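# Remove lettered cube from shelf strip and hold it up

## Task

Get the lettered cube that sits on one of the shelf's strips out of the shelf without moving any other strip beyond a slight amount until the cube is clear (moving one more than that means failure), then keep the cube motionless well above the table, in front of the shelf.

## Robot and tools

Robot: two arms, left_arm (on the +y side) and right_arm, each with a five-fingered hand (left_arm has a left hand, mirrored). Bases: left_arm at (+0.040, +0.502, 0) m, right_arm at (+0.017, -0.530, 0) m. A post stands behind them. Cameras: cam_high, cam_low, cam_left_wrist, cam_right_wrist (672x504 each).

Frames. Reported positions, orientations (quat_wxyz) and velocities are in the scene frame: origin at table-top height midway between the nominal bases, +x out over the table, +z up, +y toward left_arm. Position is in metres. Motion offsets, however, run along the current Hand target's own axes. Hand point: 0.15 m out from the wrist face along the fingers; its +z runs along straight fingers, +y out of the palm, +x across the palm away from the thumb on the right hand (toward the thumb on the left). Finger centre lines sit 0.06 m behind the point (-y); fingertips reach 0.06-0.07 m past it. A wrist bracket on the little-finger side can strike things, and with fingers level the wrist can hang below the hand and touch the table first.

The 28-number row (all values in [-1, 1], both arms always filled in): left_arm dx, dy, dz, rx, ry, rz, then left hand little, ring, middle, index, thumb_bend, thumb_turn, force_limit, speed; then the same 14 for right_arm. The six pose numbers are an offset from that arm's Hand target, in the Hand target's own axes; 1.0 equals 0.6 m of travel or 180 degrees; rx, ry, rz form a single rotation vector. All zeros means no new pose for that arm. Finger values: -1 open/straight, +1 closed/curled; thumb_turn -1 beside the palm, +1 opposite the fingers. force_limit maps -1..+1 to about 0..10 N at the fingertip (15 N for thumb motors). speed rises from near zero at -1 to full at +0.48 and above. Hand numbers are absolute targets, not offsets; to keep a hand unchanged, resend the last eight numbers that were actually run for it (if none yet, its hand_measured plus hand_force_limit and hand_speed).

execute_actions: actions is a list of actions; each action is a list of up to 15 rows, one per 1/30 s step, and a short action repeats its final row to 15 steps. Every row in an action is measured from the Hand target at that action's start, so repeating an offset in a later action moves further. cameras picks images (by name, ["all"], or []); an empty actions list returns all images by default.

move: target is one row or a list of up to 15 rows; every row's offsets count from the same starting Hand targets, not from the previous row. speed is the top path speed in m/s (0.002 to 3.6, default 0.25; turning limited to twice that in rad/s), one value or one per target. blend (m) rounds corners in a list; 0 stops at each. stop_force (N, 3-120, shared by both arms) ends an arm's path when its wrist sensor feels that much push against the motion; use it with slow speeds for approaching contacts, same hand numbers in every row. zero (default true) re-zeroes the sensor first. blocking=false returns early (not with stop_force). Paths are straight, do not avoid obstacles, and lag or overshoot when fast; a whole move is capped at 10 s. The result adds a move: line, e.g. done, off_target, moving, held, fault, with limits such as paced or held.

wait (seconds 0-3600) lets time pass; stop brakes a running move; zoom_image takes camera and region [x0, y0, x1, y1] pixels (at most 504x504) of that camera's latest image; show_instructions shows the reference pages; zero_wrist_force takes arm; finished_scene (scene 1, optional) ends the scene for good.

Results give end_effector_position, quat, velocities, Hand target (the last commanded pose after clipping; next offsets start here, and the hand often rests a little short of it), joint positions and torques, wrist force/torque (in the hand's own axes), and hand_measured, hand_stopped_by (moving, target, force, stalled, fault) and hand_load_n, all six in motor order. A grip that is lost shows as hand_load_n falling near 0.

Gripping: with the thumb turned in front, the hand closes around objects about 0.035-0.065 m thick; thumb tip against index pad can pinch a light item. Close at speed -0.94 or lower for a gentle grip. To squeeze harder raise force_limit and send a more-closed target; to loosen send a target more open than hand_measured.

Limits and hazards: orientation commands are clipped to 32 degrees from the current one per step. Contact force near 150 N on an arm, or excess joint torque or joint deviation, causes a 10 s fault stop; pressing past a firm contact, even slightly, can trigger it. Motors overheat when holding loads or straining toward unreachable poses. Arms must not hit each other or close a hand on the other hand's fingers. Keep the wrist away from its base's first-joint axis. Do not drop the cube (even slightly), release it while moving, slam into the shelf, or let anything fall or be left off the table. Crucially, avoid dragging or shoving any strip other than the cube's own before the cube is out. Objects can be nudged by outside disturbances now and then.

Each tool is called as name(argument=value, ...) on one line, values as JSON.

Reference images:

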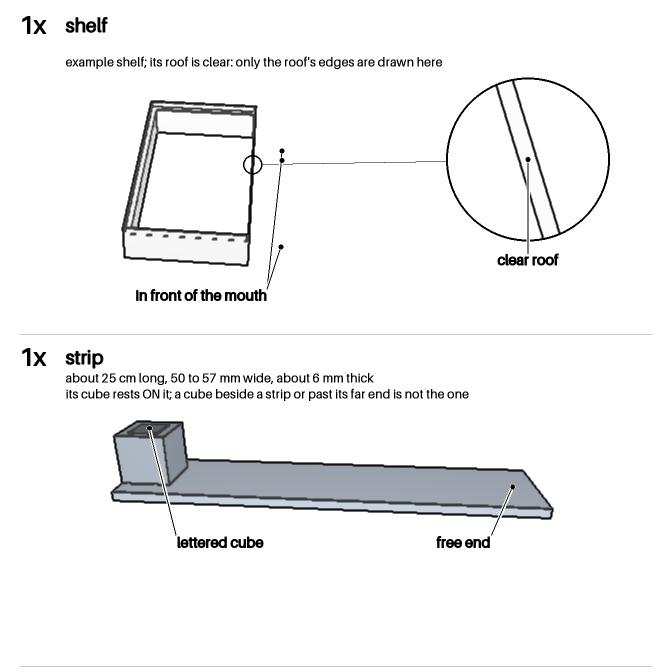

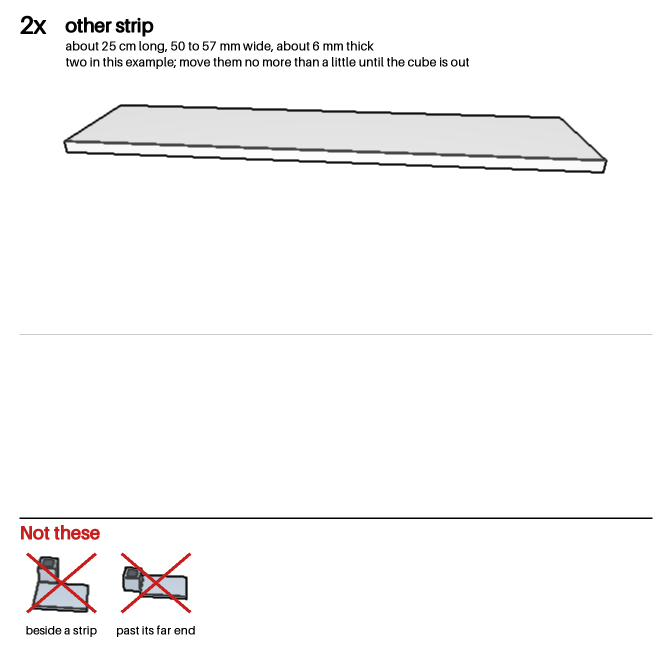

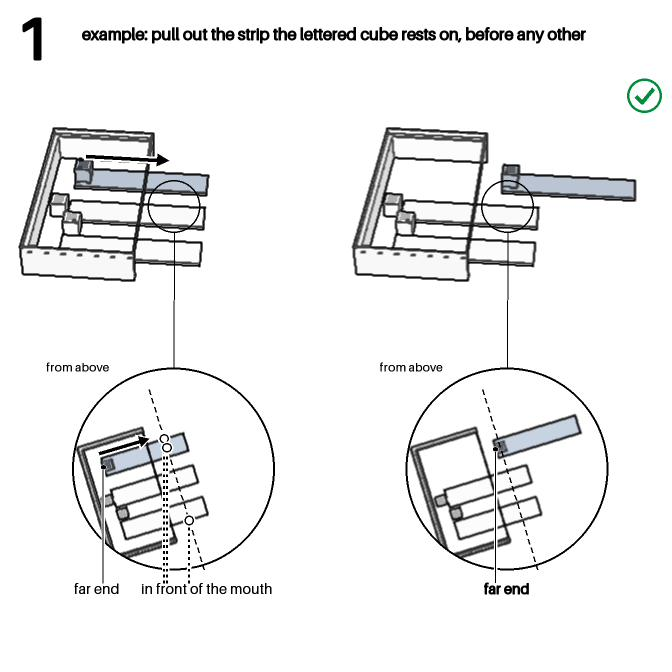

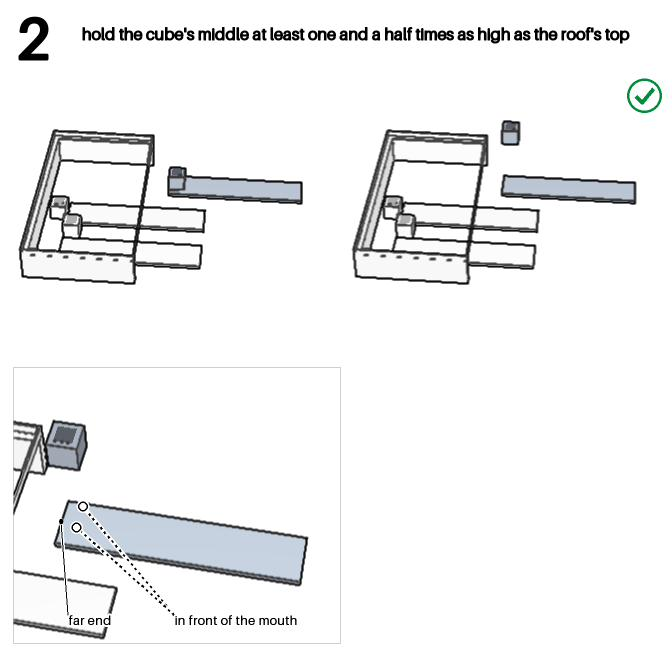

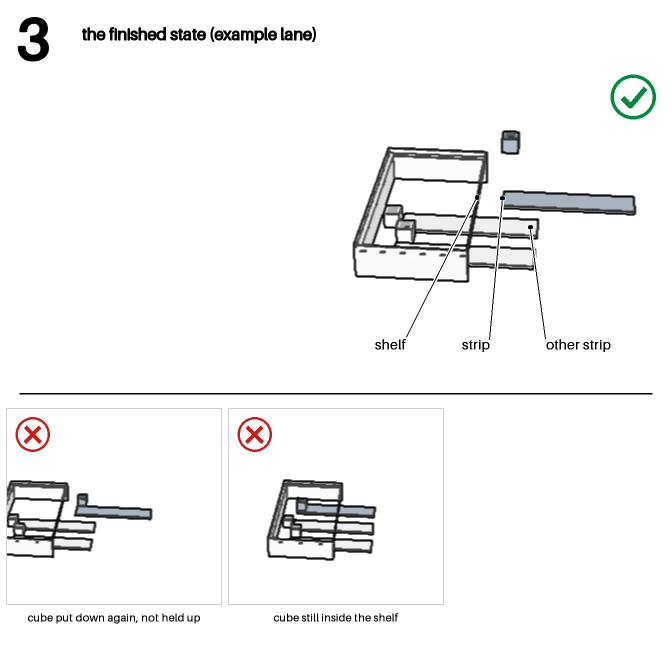

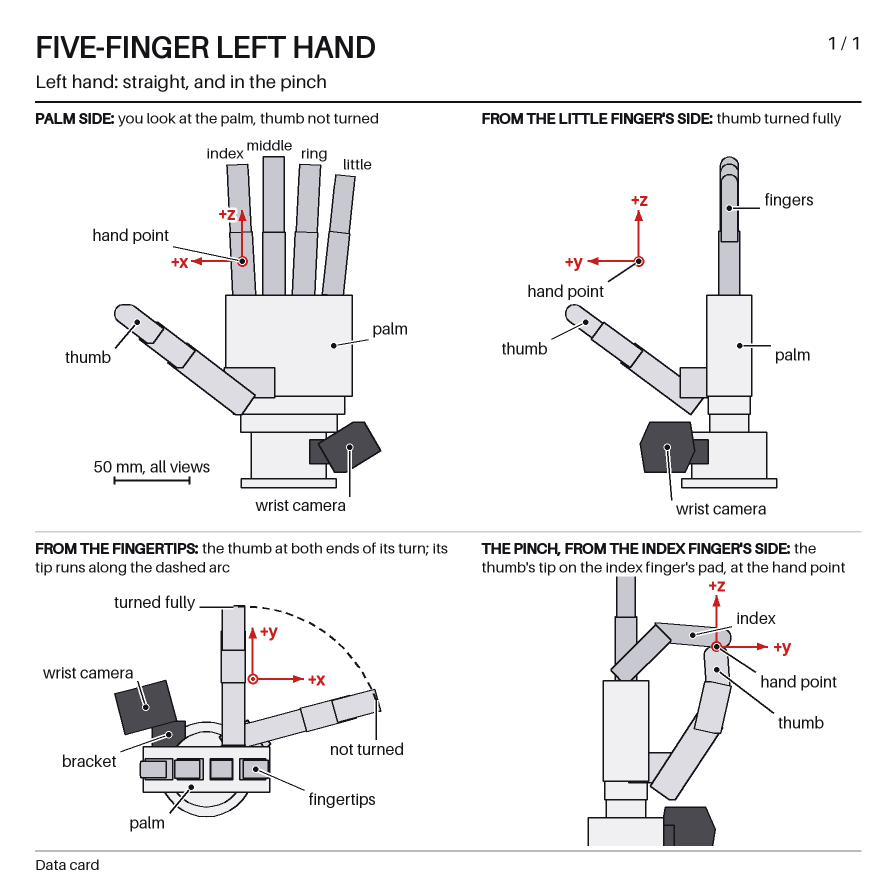

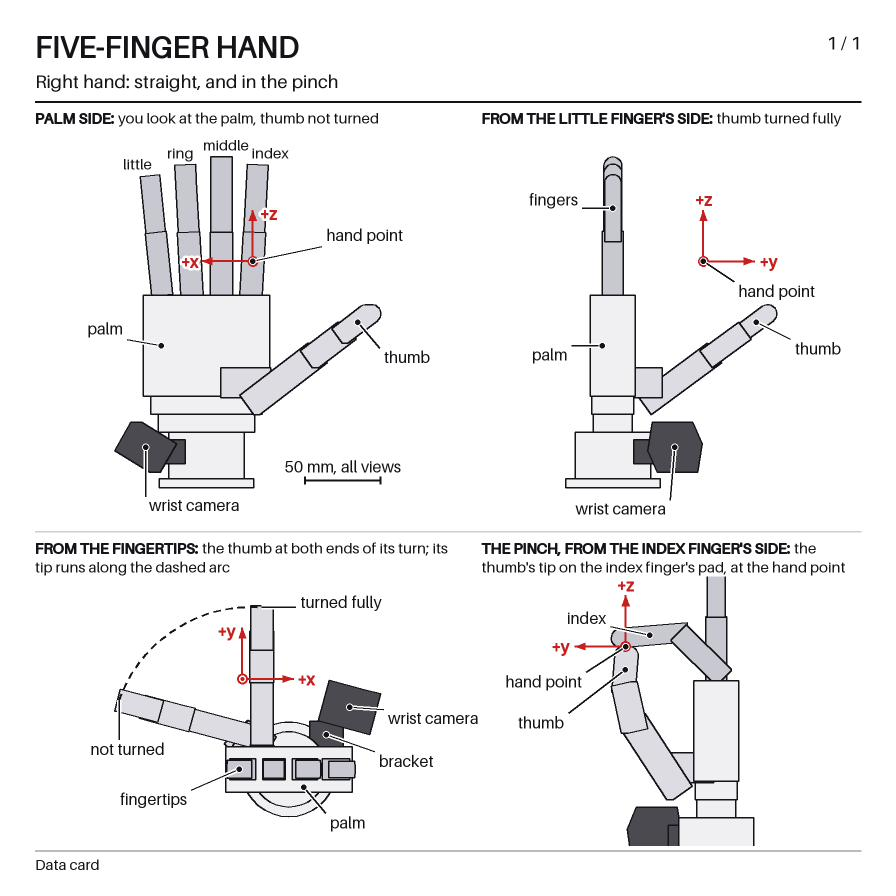

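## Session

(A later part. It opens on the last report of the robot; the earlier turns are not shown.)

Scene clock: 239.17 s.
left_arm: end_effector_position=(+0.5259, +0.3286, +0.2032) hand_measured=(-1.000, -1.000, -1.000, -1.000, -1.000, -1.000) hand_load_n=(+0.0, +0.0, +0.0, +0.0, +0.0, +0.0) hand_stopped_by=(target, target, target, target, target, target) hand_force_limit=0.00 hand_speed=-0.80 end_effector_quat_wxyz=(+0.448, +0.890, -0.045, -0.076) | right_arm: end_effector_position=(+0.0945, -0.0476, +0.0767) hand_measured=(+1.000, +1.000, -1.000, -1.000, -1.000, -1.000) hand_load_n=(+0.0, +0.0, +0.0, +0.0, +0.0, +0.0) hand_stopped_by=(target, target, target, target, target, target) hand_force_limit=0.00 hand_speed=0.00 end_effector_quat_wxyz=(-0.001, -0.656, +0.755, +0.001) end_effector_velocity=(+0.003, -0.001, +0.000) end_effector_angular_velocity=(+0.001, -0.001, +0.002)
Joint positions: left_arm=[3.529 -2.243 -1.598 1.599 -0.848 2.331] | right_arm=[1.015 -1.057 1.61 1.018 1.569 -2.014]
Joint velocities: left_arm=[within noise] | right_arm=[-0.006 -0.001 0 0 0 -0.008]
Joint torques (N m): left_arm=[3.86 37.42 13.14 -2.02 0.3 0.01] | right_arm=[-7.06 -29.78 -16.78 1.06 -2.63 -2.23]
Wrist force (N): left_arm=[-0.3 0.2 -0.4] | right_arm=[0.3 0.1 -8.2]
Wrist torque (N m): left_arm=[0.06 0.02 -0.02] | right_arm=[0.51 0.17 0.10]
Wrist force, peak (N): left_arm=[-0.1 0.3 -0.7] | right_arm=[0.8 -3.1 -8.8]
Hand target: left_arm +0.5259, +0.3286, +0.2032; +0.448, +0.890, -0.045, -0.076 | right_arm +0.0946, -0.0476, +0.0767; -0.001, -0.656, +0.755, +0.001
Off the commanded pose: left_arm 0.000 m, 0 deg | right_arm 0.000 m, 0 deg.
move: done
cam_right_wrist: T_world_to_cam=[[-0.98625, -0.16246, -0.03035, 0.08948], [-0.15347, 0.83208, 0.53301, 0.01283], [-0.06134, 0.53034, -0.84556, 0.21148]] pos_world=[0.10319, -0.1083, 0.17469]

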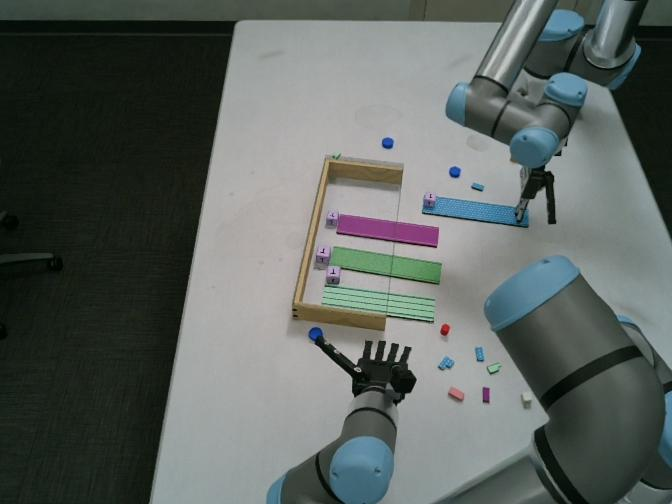

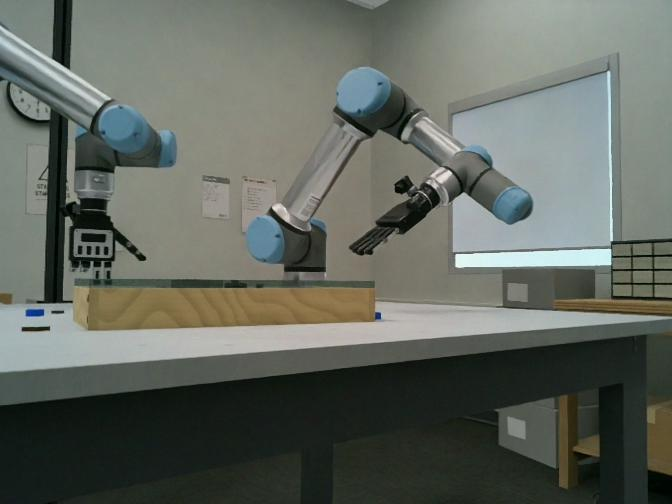

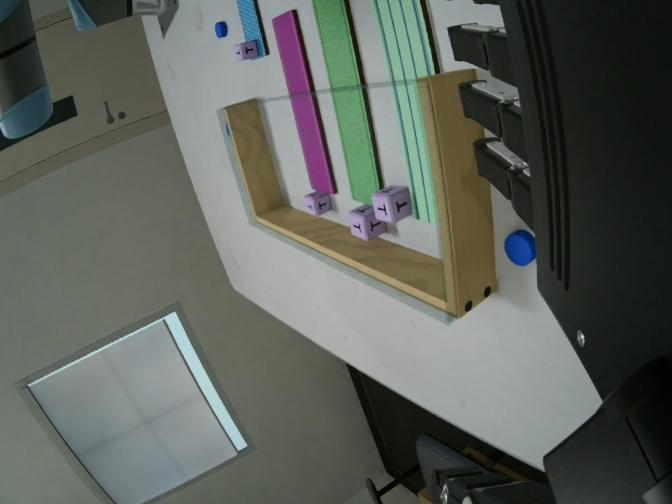

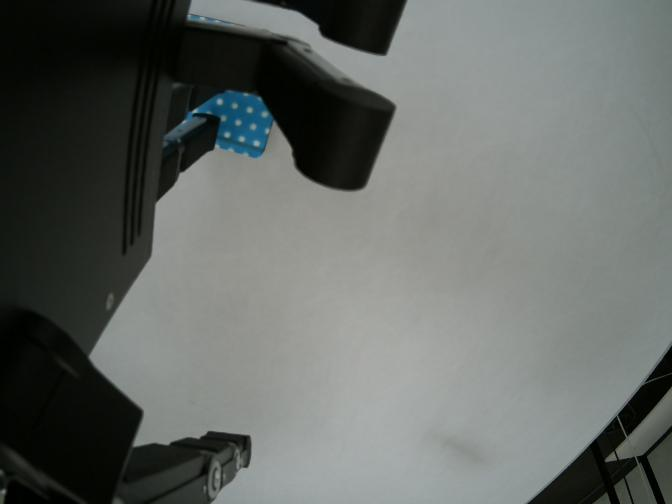

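move(target=[[0,0,0,0,0,0,-1,-1,-1,-1,-1,-1,0,-0.8,0,0,-0.1,0,0,0,1,1,-1,-1,-1,-1,0,0],[0,0,0,0,0,0,-1,-1,-1,-1,-1,-1,0,-0.8,0,0,-0.1,0,0,0,1,1,0.25,0.25,-0.9,1,0,0],[-0.3602,0.1217,0.3835,0,0,0,-1,-1,-1,-1,-1,-1,0,-0.8,0.0139,-0.4801,-0.0472,0.2706,0.0021,0.0046,1,1,0.25,0.25,-0.9,1,0,0]], speed=0.2, cameras=["all"])

zoom_image(camera="cam_high", region=[380, 130, 500, 250])

Scene clock: 429.77 s.
left_arm: end_effector_position=(+0.2718, +0.1356, +0.1473) hand_measured=(-1.000, -1.000, -1.000, -1.000, -1.000, -1.000) hand_load_n=(+0.0, +0.0, +0.0, +0.0, +0.0, +0.0) hand_stopped_by=(target, target, target, target, target, target) hand_force_limit=0.00 hand_speed=-0.80 end_effector_quat_wxyz=(+0.448, +0.890, -0.046, -0.076) | right_arm: end_effector_position=(+0.3786, -0.0963, +0.1043) hand_measured=(+1.000, +1.000, +0.250, +0.250, -0.900, +1.000) hand_load_n=(+0.0, +0.0, +0.0, +0.0, +0.0, +0.0) hand_stopped_by=(target, target, target, target, target, target) hand_force_limit=0.00 hand_speed=0.00 end_effector_quat_wxyz=(+0.267, -0.592, +0.693, -0.313)
Joint positions: left_arm=[3.153 -1.928 -2.278 2.321 -0.665 1.846] | right_arm=[0.855 -1.109 1.572 0.548 2.245 -2.359]
Joint torques (N m): left_arm=[-6.92 16.33 7.76 -1.41 0.3 -1.37] | right_arm=[4.49 -43.96 -27.31 -0.36 1.63 -1.65]
Wrist force (N): left_arm=[0.3 0.2 -0.4] | right_arm=[0.4 0.2 0.3]
Wrist torque (N m): left_arm=[0.04 -0.08 -0.04] | right_arm=[0.03 -0.04 -0.08]
Wrist force, peak (N): left_arm=[0.6 -0.1 -1.7] | right_arm=[-0.5 0.2 -8.3]
Hand target: left_arm +0.2717, +0.1356, +0.1472; +0.448, +0.890, -0.045, -0.076 | right_arm +0.3787, -0.0963, +0.1044; +0.267, -0.592, +0.693, -0.313
Off the commanded pose: left_arm 0.000 m, 0 deg | right_arm 0.000 m, 0 deg.
move: done
cam_left_wrist: T_world_to_cam=[[0.28362, 0.51938, -0.8061, -0.02987], [0.90981, 0.11987, 0.39734, -0.31763], [0.303, -0.84609, -0.43854, 0.21354]] pos_world=[0.23276, 0.23426, 0.19577]
cam_right_wrist: T_world_to_cam=[[-0.64591, -0.20139, -0.73637, 0.30376], [-0.44594, 0.88244, 0.14982, 0.23783], [0.61963, 0.42514, -0.65979, -0.00929]] pos_world=[0.30801, -0.14475, 0.18192]

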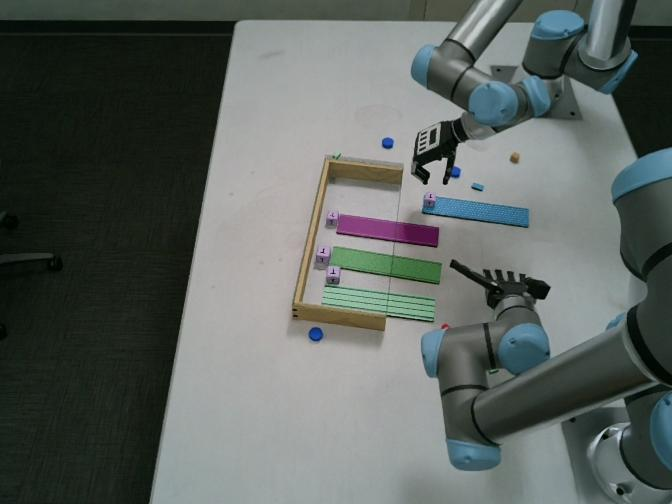

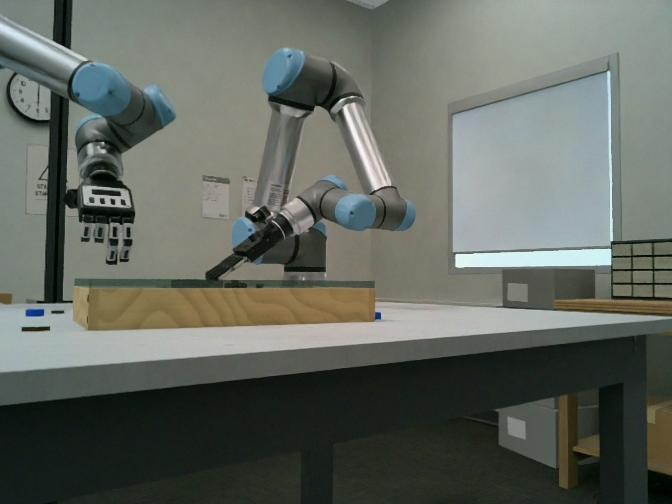

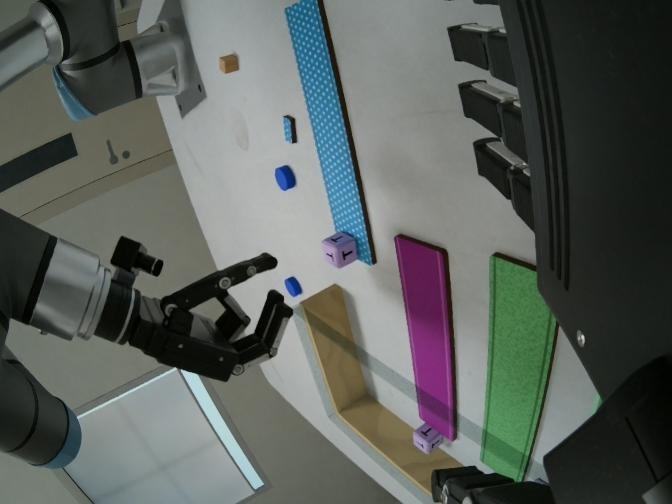

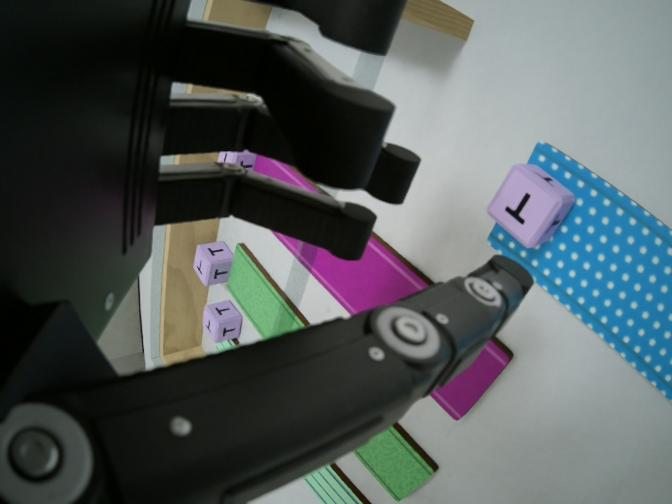

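Scaled by 4.200.

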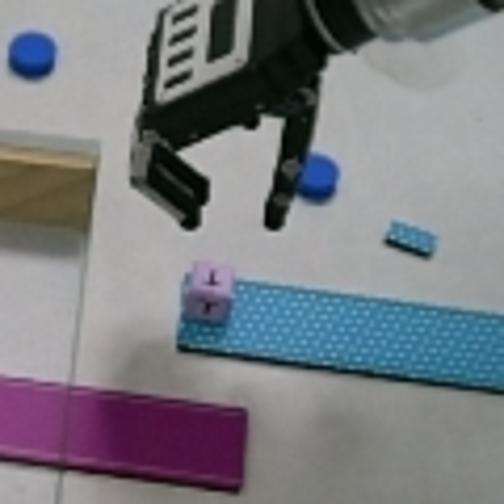

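zoom_image(camera="cam_left_wrist", region=[220, 200, 400, 380])

Scaled by 2.800 from the camera's image (finer frame: 960x720).

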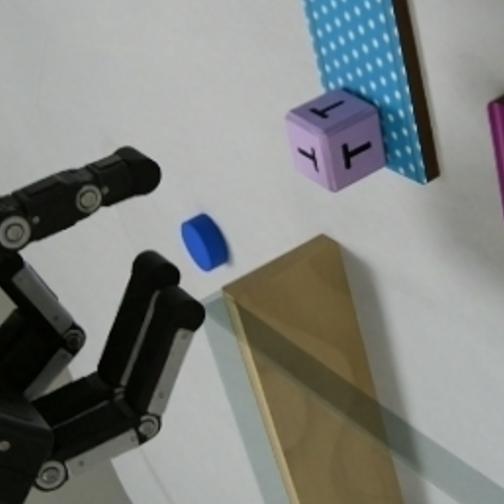

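move(target=[0,0,0,0,0,0,-1,-1,-1,-1,-1,-1,0,-0.8,0,0.0554,0.0487,0,0,0,1,1,0.25,0.25,-0.9,1,0,0], speed=0.08, cameras=["all"])

zoom_image(camera="cam_high", region=[400, 150, 480, 230])

zoom_image(camera="cam_left_wrist", region=[240, 180, 400, 340])

zoom_image(camera="cam_right_wrist", region=[300, 80, 600, 380])

Scene clock: 492.53 s.
left_arm: end_effector_position=(+0.2717, +0.1356, +0.1472) hand_measured=(-1.000, -1.000, -1.000, -1.000, -1.000, -1.000) hand_load_n=(+0.0, +0.0, +0.0, +0.0, +0.0, +0.0) hand_stopped_by=(target, target, target, target, target, target) hand_force_limit=0.00 hand_speed=-0.80 end_effector_quat_wxyz=(+0.448, +0.890, -0.045, -0.076) | right_arm: end_effector_position=(+0.3786, -0.0963, +0.0602) hand_measured=(+1.000, +1.000, +0.250, +0.250, -0.900, +1.000) hand_load_n=(+0.0, +0.0, +0.0, +0.0, +0.0, +0.0) hand_stopped_by=(target, target, target, target, target, target) hand_force_limit=0.00 hand_speed=0.00 end_effector_quat_wxyz=(+0.267, -0.592, +0.693, -0.313)
Joint positions: left_arm=[3.153 -1.928 -2.279 2.321 -0.665 1.846] | right_arm=[0.855 -1.058 1.62 0.448 2.245 -2.359]
Joint torques (N m): left_arm=[-9.68 13.3 -2.18 -1.1 2.87 -1.9] | right_arm=[5.74 -39.1 -25.14 1.07 2.9 -1.07]
Wrist force (N): left_arm=[0.1 0.4 -0.5] | right_arm=[0.6 0.0 0.4]
Wrist torque (N m): left_arm=[0.08 -0.04 -0.05] | right_arm=[-0.03 -0.08 -0.04]
Wrist force, peak (N): left_arm=[-0.2 0.3 -0.7] | right_arm=[0.9 0.8 0.7]
Hand target: left_arm +0.2717, +0.1356, +0.1472; +0.448, +0.890, -0.045, -0.076 | right_arm +0.3786, -0.0963, +0.0602; +0.267, -0.592, +0.693, -0.313
Off the commanded pose: left_arm 0.000 m, 0 deg | right_arm 0.000 m, 0 deg.
move: done
cam_left_wrist: T_world_to_cam=[[0.28344, 0.51945, -0.80612, -0.02984], [0.90989, 0.11985, 0.39715, -0.31761], [0.30292, -0.84605, -0.43867, 0.21357]] pos_world=[0.23276, 0.23426, 0.19577]
cam_right_wrist: T_world_to_cam=[[-0.64575, -0.20153, -0.73648, 0.27109], [-0.446, 0.88244, 0.14958, 0.24446], [0.61975, 0.42506, -0.65972, -0.03845]] pos_world=[0.30791, -0.14475, 0.13772]

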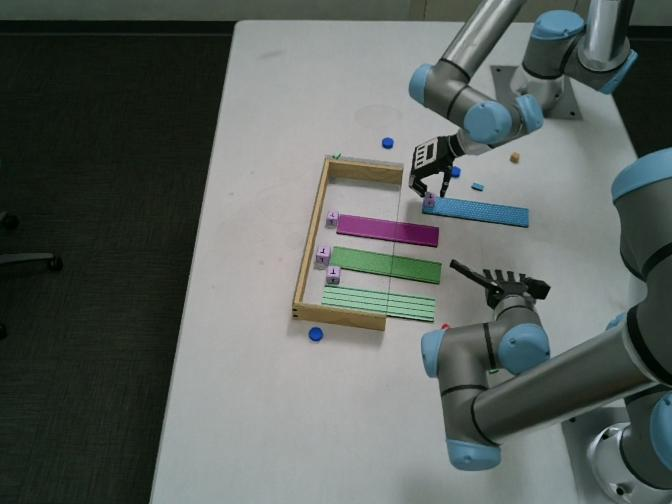

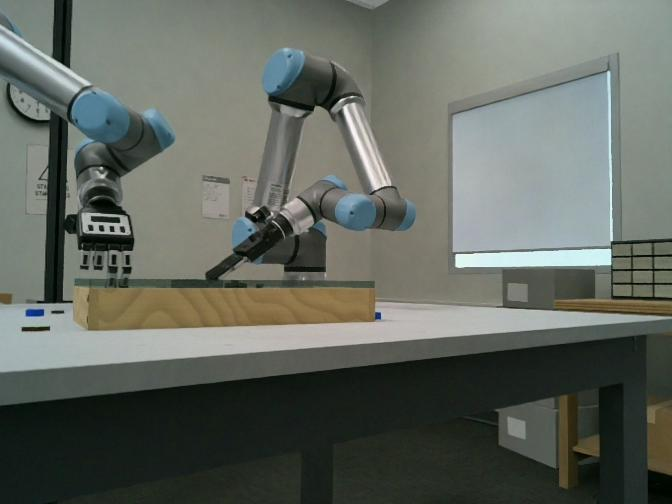

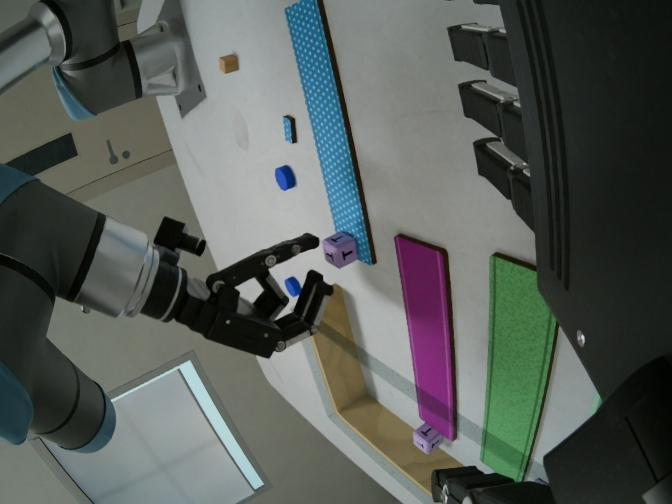

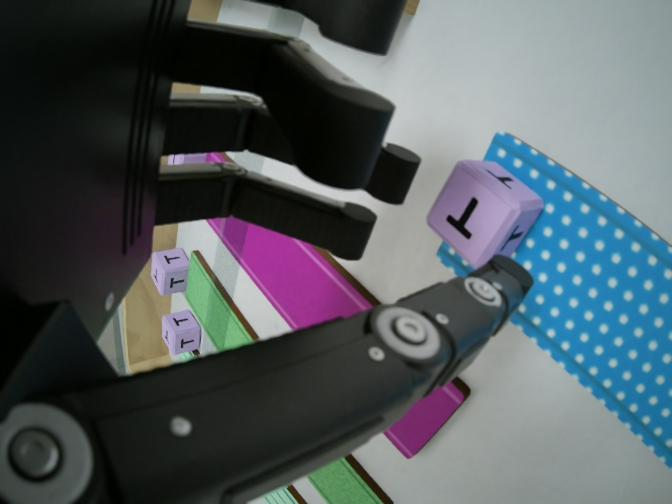

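Scaled by 6.300.

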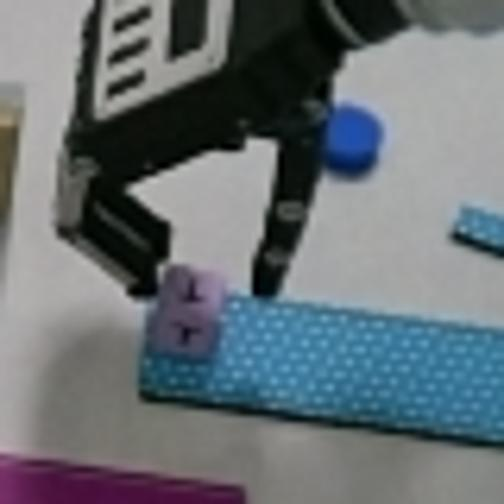

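Scaled by 3.150 from the camera's image (finer frame: 960x720).

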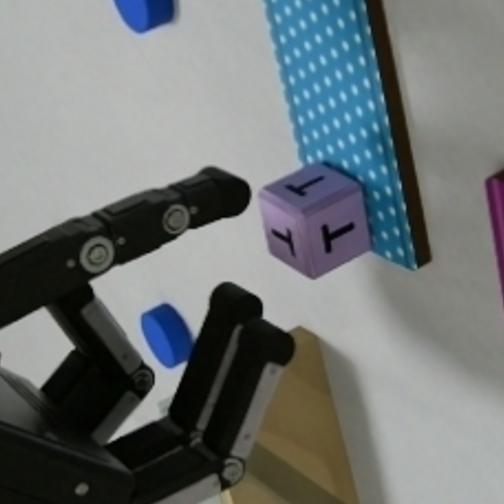

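Scaled by 1.680 from the camera's image (finer frame: 960x720).

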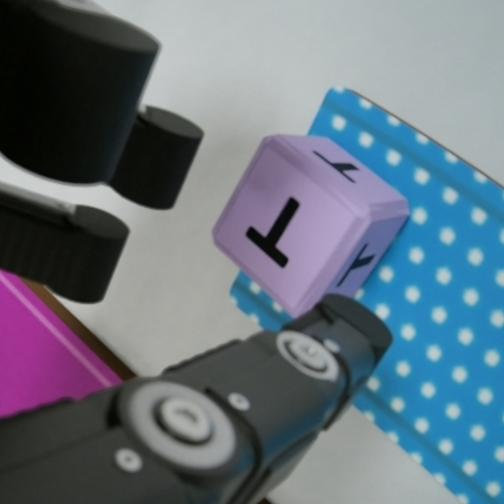

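move(target=[[0,0,0,0,0,0,-1,-1,-1,-1,-1,-1,0,-0.8,0.0025,-0.0028,0.0032,0,0,0,1,1,0.25,0.25,-0.9,1,0,0],[0,0,0,0,0,0,-1,-1,-1,-1,-1,-1,0,-0.8,0.0025,0.0285,0.0307,0,0,0,1,1,0.25,0.25,-0.9,1,0,0]], speed=0.015, stop_force=4, cameras=["all"])

zoom_image(camera="cam_high", region=[400, 160, 480, 240])

zoom_image(camera="cam_left_wrist", region=[270, 180, 390, 300])

zoom_image(camera="cam_right_wrist", region=[300, 80, 600, 380])

Scene clock: 596.43 s.
left_arm: end_effector_position=(+0.2717, +0.1356, +0.1472) hand_measured=(-1.000, -1.000, -1.000, -1.000, -1.000, -1.000) hand_load_n=(+0.0, +0.0, +0.0, +0.5, +0.0, +0.0) hand_stopped_by=(target, target, target, target, target, target) hand_force_limit=0.00 hand_speed=-0.80 end_effector_quat_wxyz=(+0.448, +0.890, -0.045, -0.076) | right_arm: end_effector_position=(+0.3808, -0.0982, +0.0352) hand_measured=(+1.000, +1.000, +0.250, +0.250, -0.900, +1.000) hand_load_n=(+0.0, +0.0, +0.0, +0.0, +0.0, +0.0) hand_stopped_by=(target, target, target, target, target, target) hand_force_limit=0.00 hand_speed=0.00 end_effector_quat_wxyz=(+0.267, -0.592, +0.693, -0.313)
Joint positions: left_arm=[3.153 -1.928 -2.279 2.321 -0.665 1.846] | right_arm=[0.849 -1.027 1.645 0.388 2.242 -2.366]
Joint torques (N m): left_arm=[-9.98 17.27 -3.13 -1.25 2.73 -1.92] | right_arm=[6.43 -44.98 -24.81 2.78 3.37 1.3]
Wrist force (N): left_arm=[0.1 0.3 -0.7] | right_arm=[1.1 0.0 0.6]
Wrist torque (N m): left_arm=[0.08 -0.05 -0.05] | right_arm=[-0.04 -0.16 0.10]
Wrist force, peak (N): left_arm=[0.0 0.6 -0.8] | right_arm=[1.2 -0.2 0.7]
Hand target: left_arm +0.2717, +0.1356, +0.1472; +0.448, +0.890, -0.045, -0.076 | right_arm +0.3809, -0.0982, +0.0352; +0.267, -0.592, +0.693, -0.313
Off the commanded pose: left_arm 0.000 m, 0 deg | right_arm 0.000 m, 0 deg.
move: done
cam_left_wrist: T_world_to_cam=[[0.28344, 0.51945, -0.80612, -0.02984], [0.90989, 0.11985, 0.39715, -0.31761], [0.30292, -0.84605, -0.43867, 0.21357]] pos_world=[0.23276, 0.23426, 0.19577]
cam_right_wrist: T_world_to_cam=[[-0.64565, -0.20146, -0.73658, 0.25377], [-0.44604, 0.88242, 0.14962, 0.25091], [0.61983, 0.42515, -0.65959, -0.05558]] pos_world=[0.31021, -0.14665, 0.11272]

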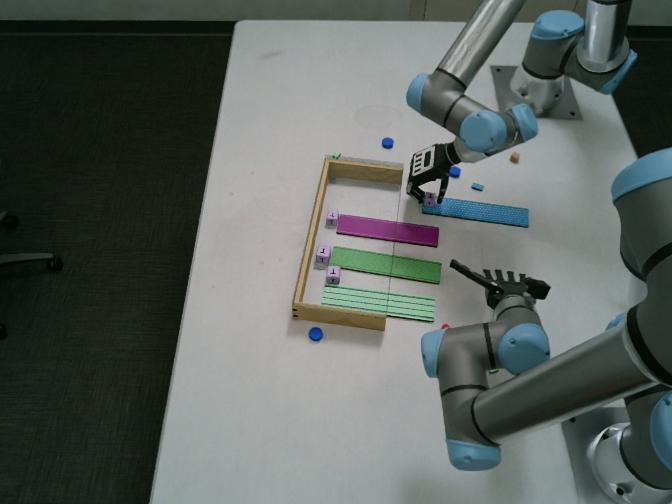

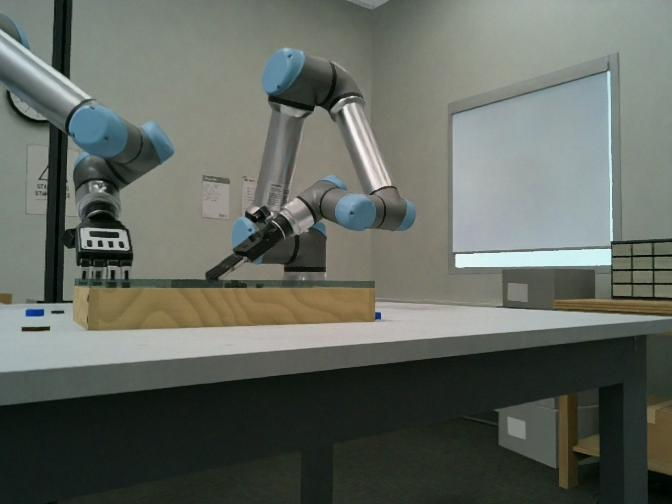

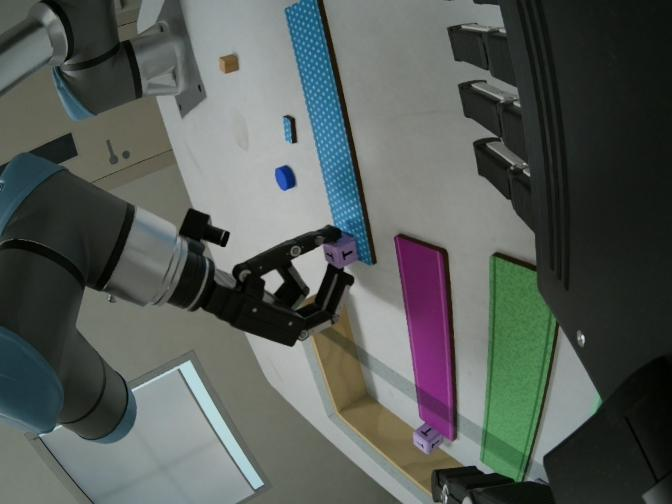

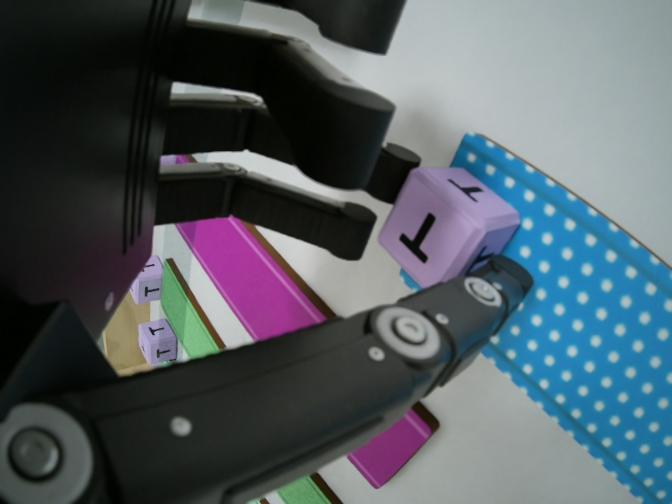

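Scaled by 6.300.

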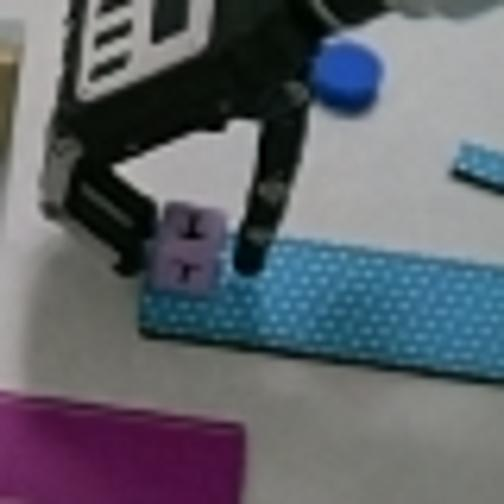

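Scaled by 4.200 from the camera's image (finer frame: 960x720).

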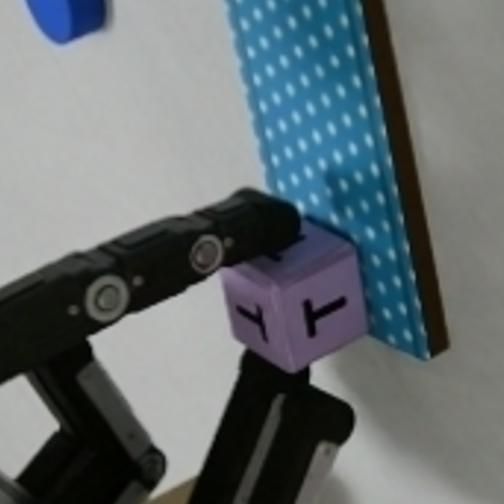

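Scaled by 1.680 from the camera's image (finer frame: 960x720).

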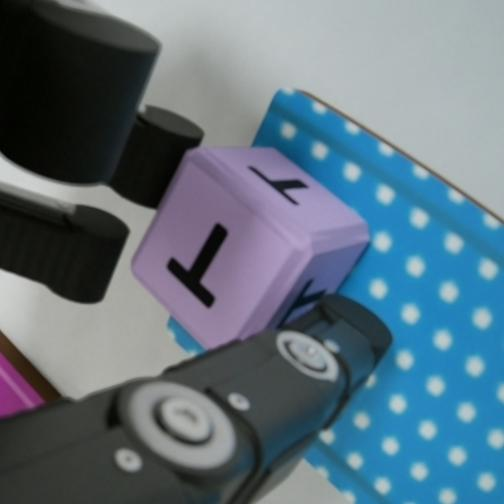

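move(target=[0,0,0,0,0,0,-1,-1,-1,-1,-1,-1,0,-0.8,0,0.0075,0.0066,0,0,0,1,1,0.25,0.25,-0.9,1,0,0], speed=0.007, stop_force=3, cameras=["cam_high","cam_left_wrist","cam_right_wrist"])

zoom_image(camera="cam_left_wrist", region=[270, 180, 390, 300])

zoom_image(camera="cam_high", region=[400, 160, 480, 240])

Scene clock: 620.67 s.
left_arm: end_effector_position=(+0.2717, +0.1356, +0.1472) hand_measured=(-1.000, -1.000, -1.000, -1.000, -1.000, -1.000) hand_load_n=(+0.0, +0.0, +0.0, +0.0, +0.0, +0.0) hand_stopped_by=(target, target, target, target, target, target) hand_force_limit=0.00 hand_speed=-0.80 end_effector_quat_wxyz=(+0.448, +0.890, -0.045, -0.076) | right_arm: end_effector_position=(+0.3808, -0.0982, +0.0291) hand_measured=(+1.000, +1.000, +0.250, +0.250, -0.900, +1.000) hand_load_n=(+0.5, +0.0, +0.0, +0.0, +0.0, +0.0) hand_stopped_by=(target, target, target, target, target, target) hand_force_limit=0.00 hand_speed=0.00 end_effector_quat_wxyz=(+0.267, -0.592, +0.693, -0.313)
Joint positions: left_arm=[3.153 -1.928 -2.279 2.321 -0.665 1.846] | right_arm=[0.849 -1.019 1.65 0.375 2.242 -2.366]
Joint torques (N m): left_arm=[-9.75 19.92 -2.37 -1.21 2.77 -1.9] | right_arm=[6.95 -42.65 -18.22 2.91 3.26 -1.13]
Wrist force (N): left_arm=[-0.3 0.6 -0.5] | right_arm=[1.0 0.0 0.7]
Wrist torque (N m): left_arm=[0.11 0.01 -0.08] | right_arm=[-0.04 -0.15 0.09]
Wrist force, peak (N): left_arm=[0.0 0.6 -1.0] | right_arm=[1.3 -0.1 0.8]
Hand target: left_arm +0.2717, +0.1356, +0.1472; +0.448, +0.890, -0.045, -0.076 | right_arm +0.3808, -0.0982, +0.0292; +0.267, -0.592, +0.693, -0.313
Off the commanded pose: left_arm 0.000 m, 0 deg | right_arm 0.000 m, 0 deg.
move: done
cam_left_wrist: T_world_to_cam=[[0.28344, 0.51945, -0.80612, -0.02984], [0.90989, 0.11985, 0.39715, -0.31761], [0.30292, -0.84605, -0.43867, 0.21357]] pos_world=[0.23276, 0.23426, 0.19577]
cam_right_wrist: T_world_to_cam=[[-0.64573, -0.20152, -0.73649, 0.2493], [-0.44606, 0.88241, 0.14964, 0.25176], [0.61973, 0.42515, -0.65969, -0.05944]] pos_world=[0.31011, -0.14665, 0.10672]

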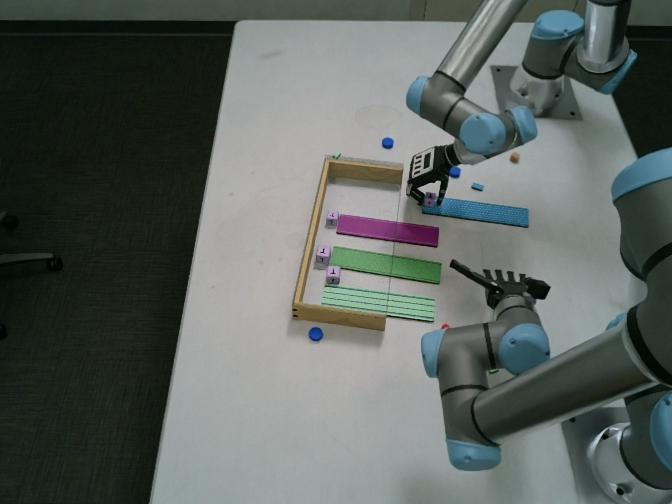

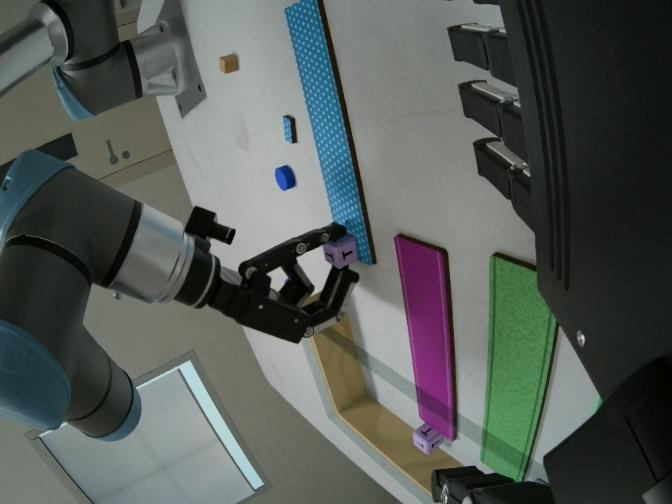

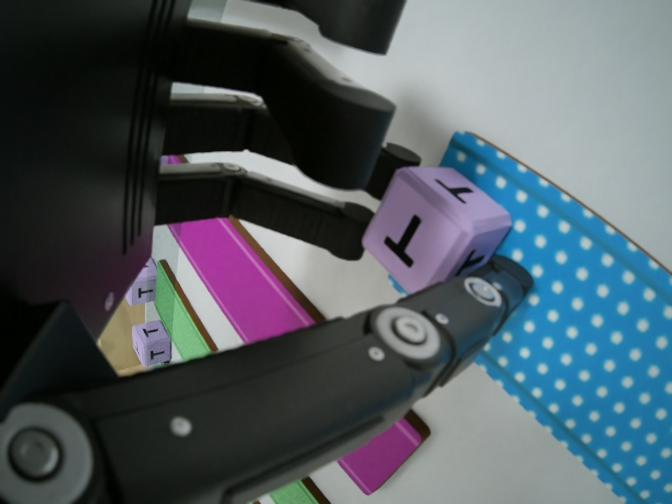

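Scaled by 4.200 from the camera's image (finer frame: 960x720).

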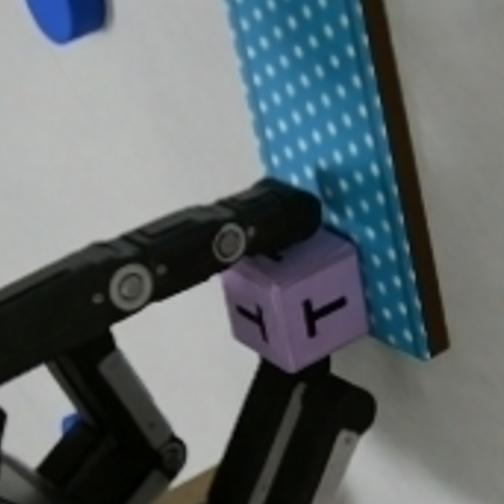

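Scaled by 6.300.

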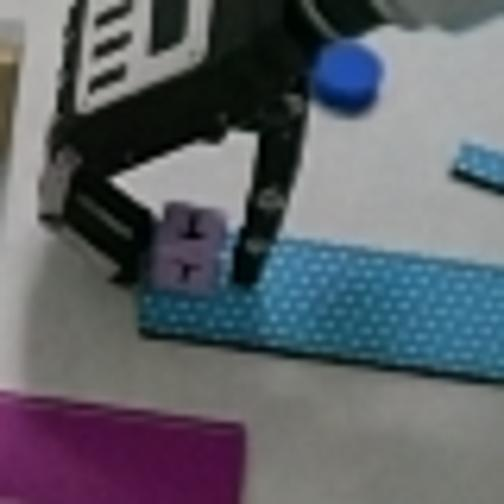

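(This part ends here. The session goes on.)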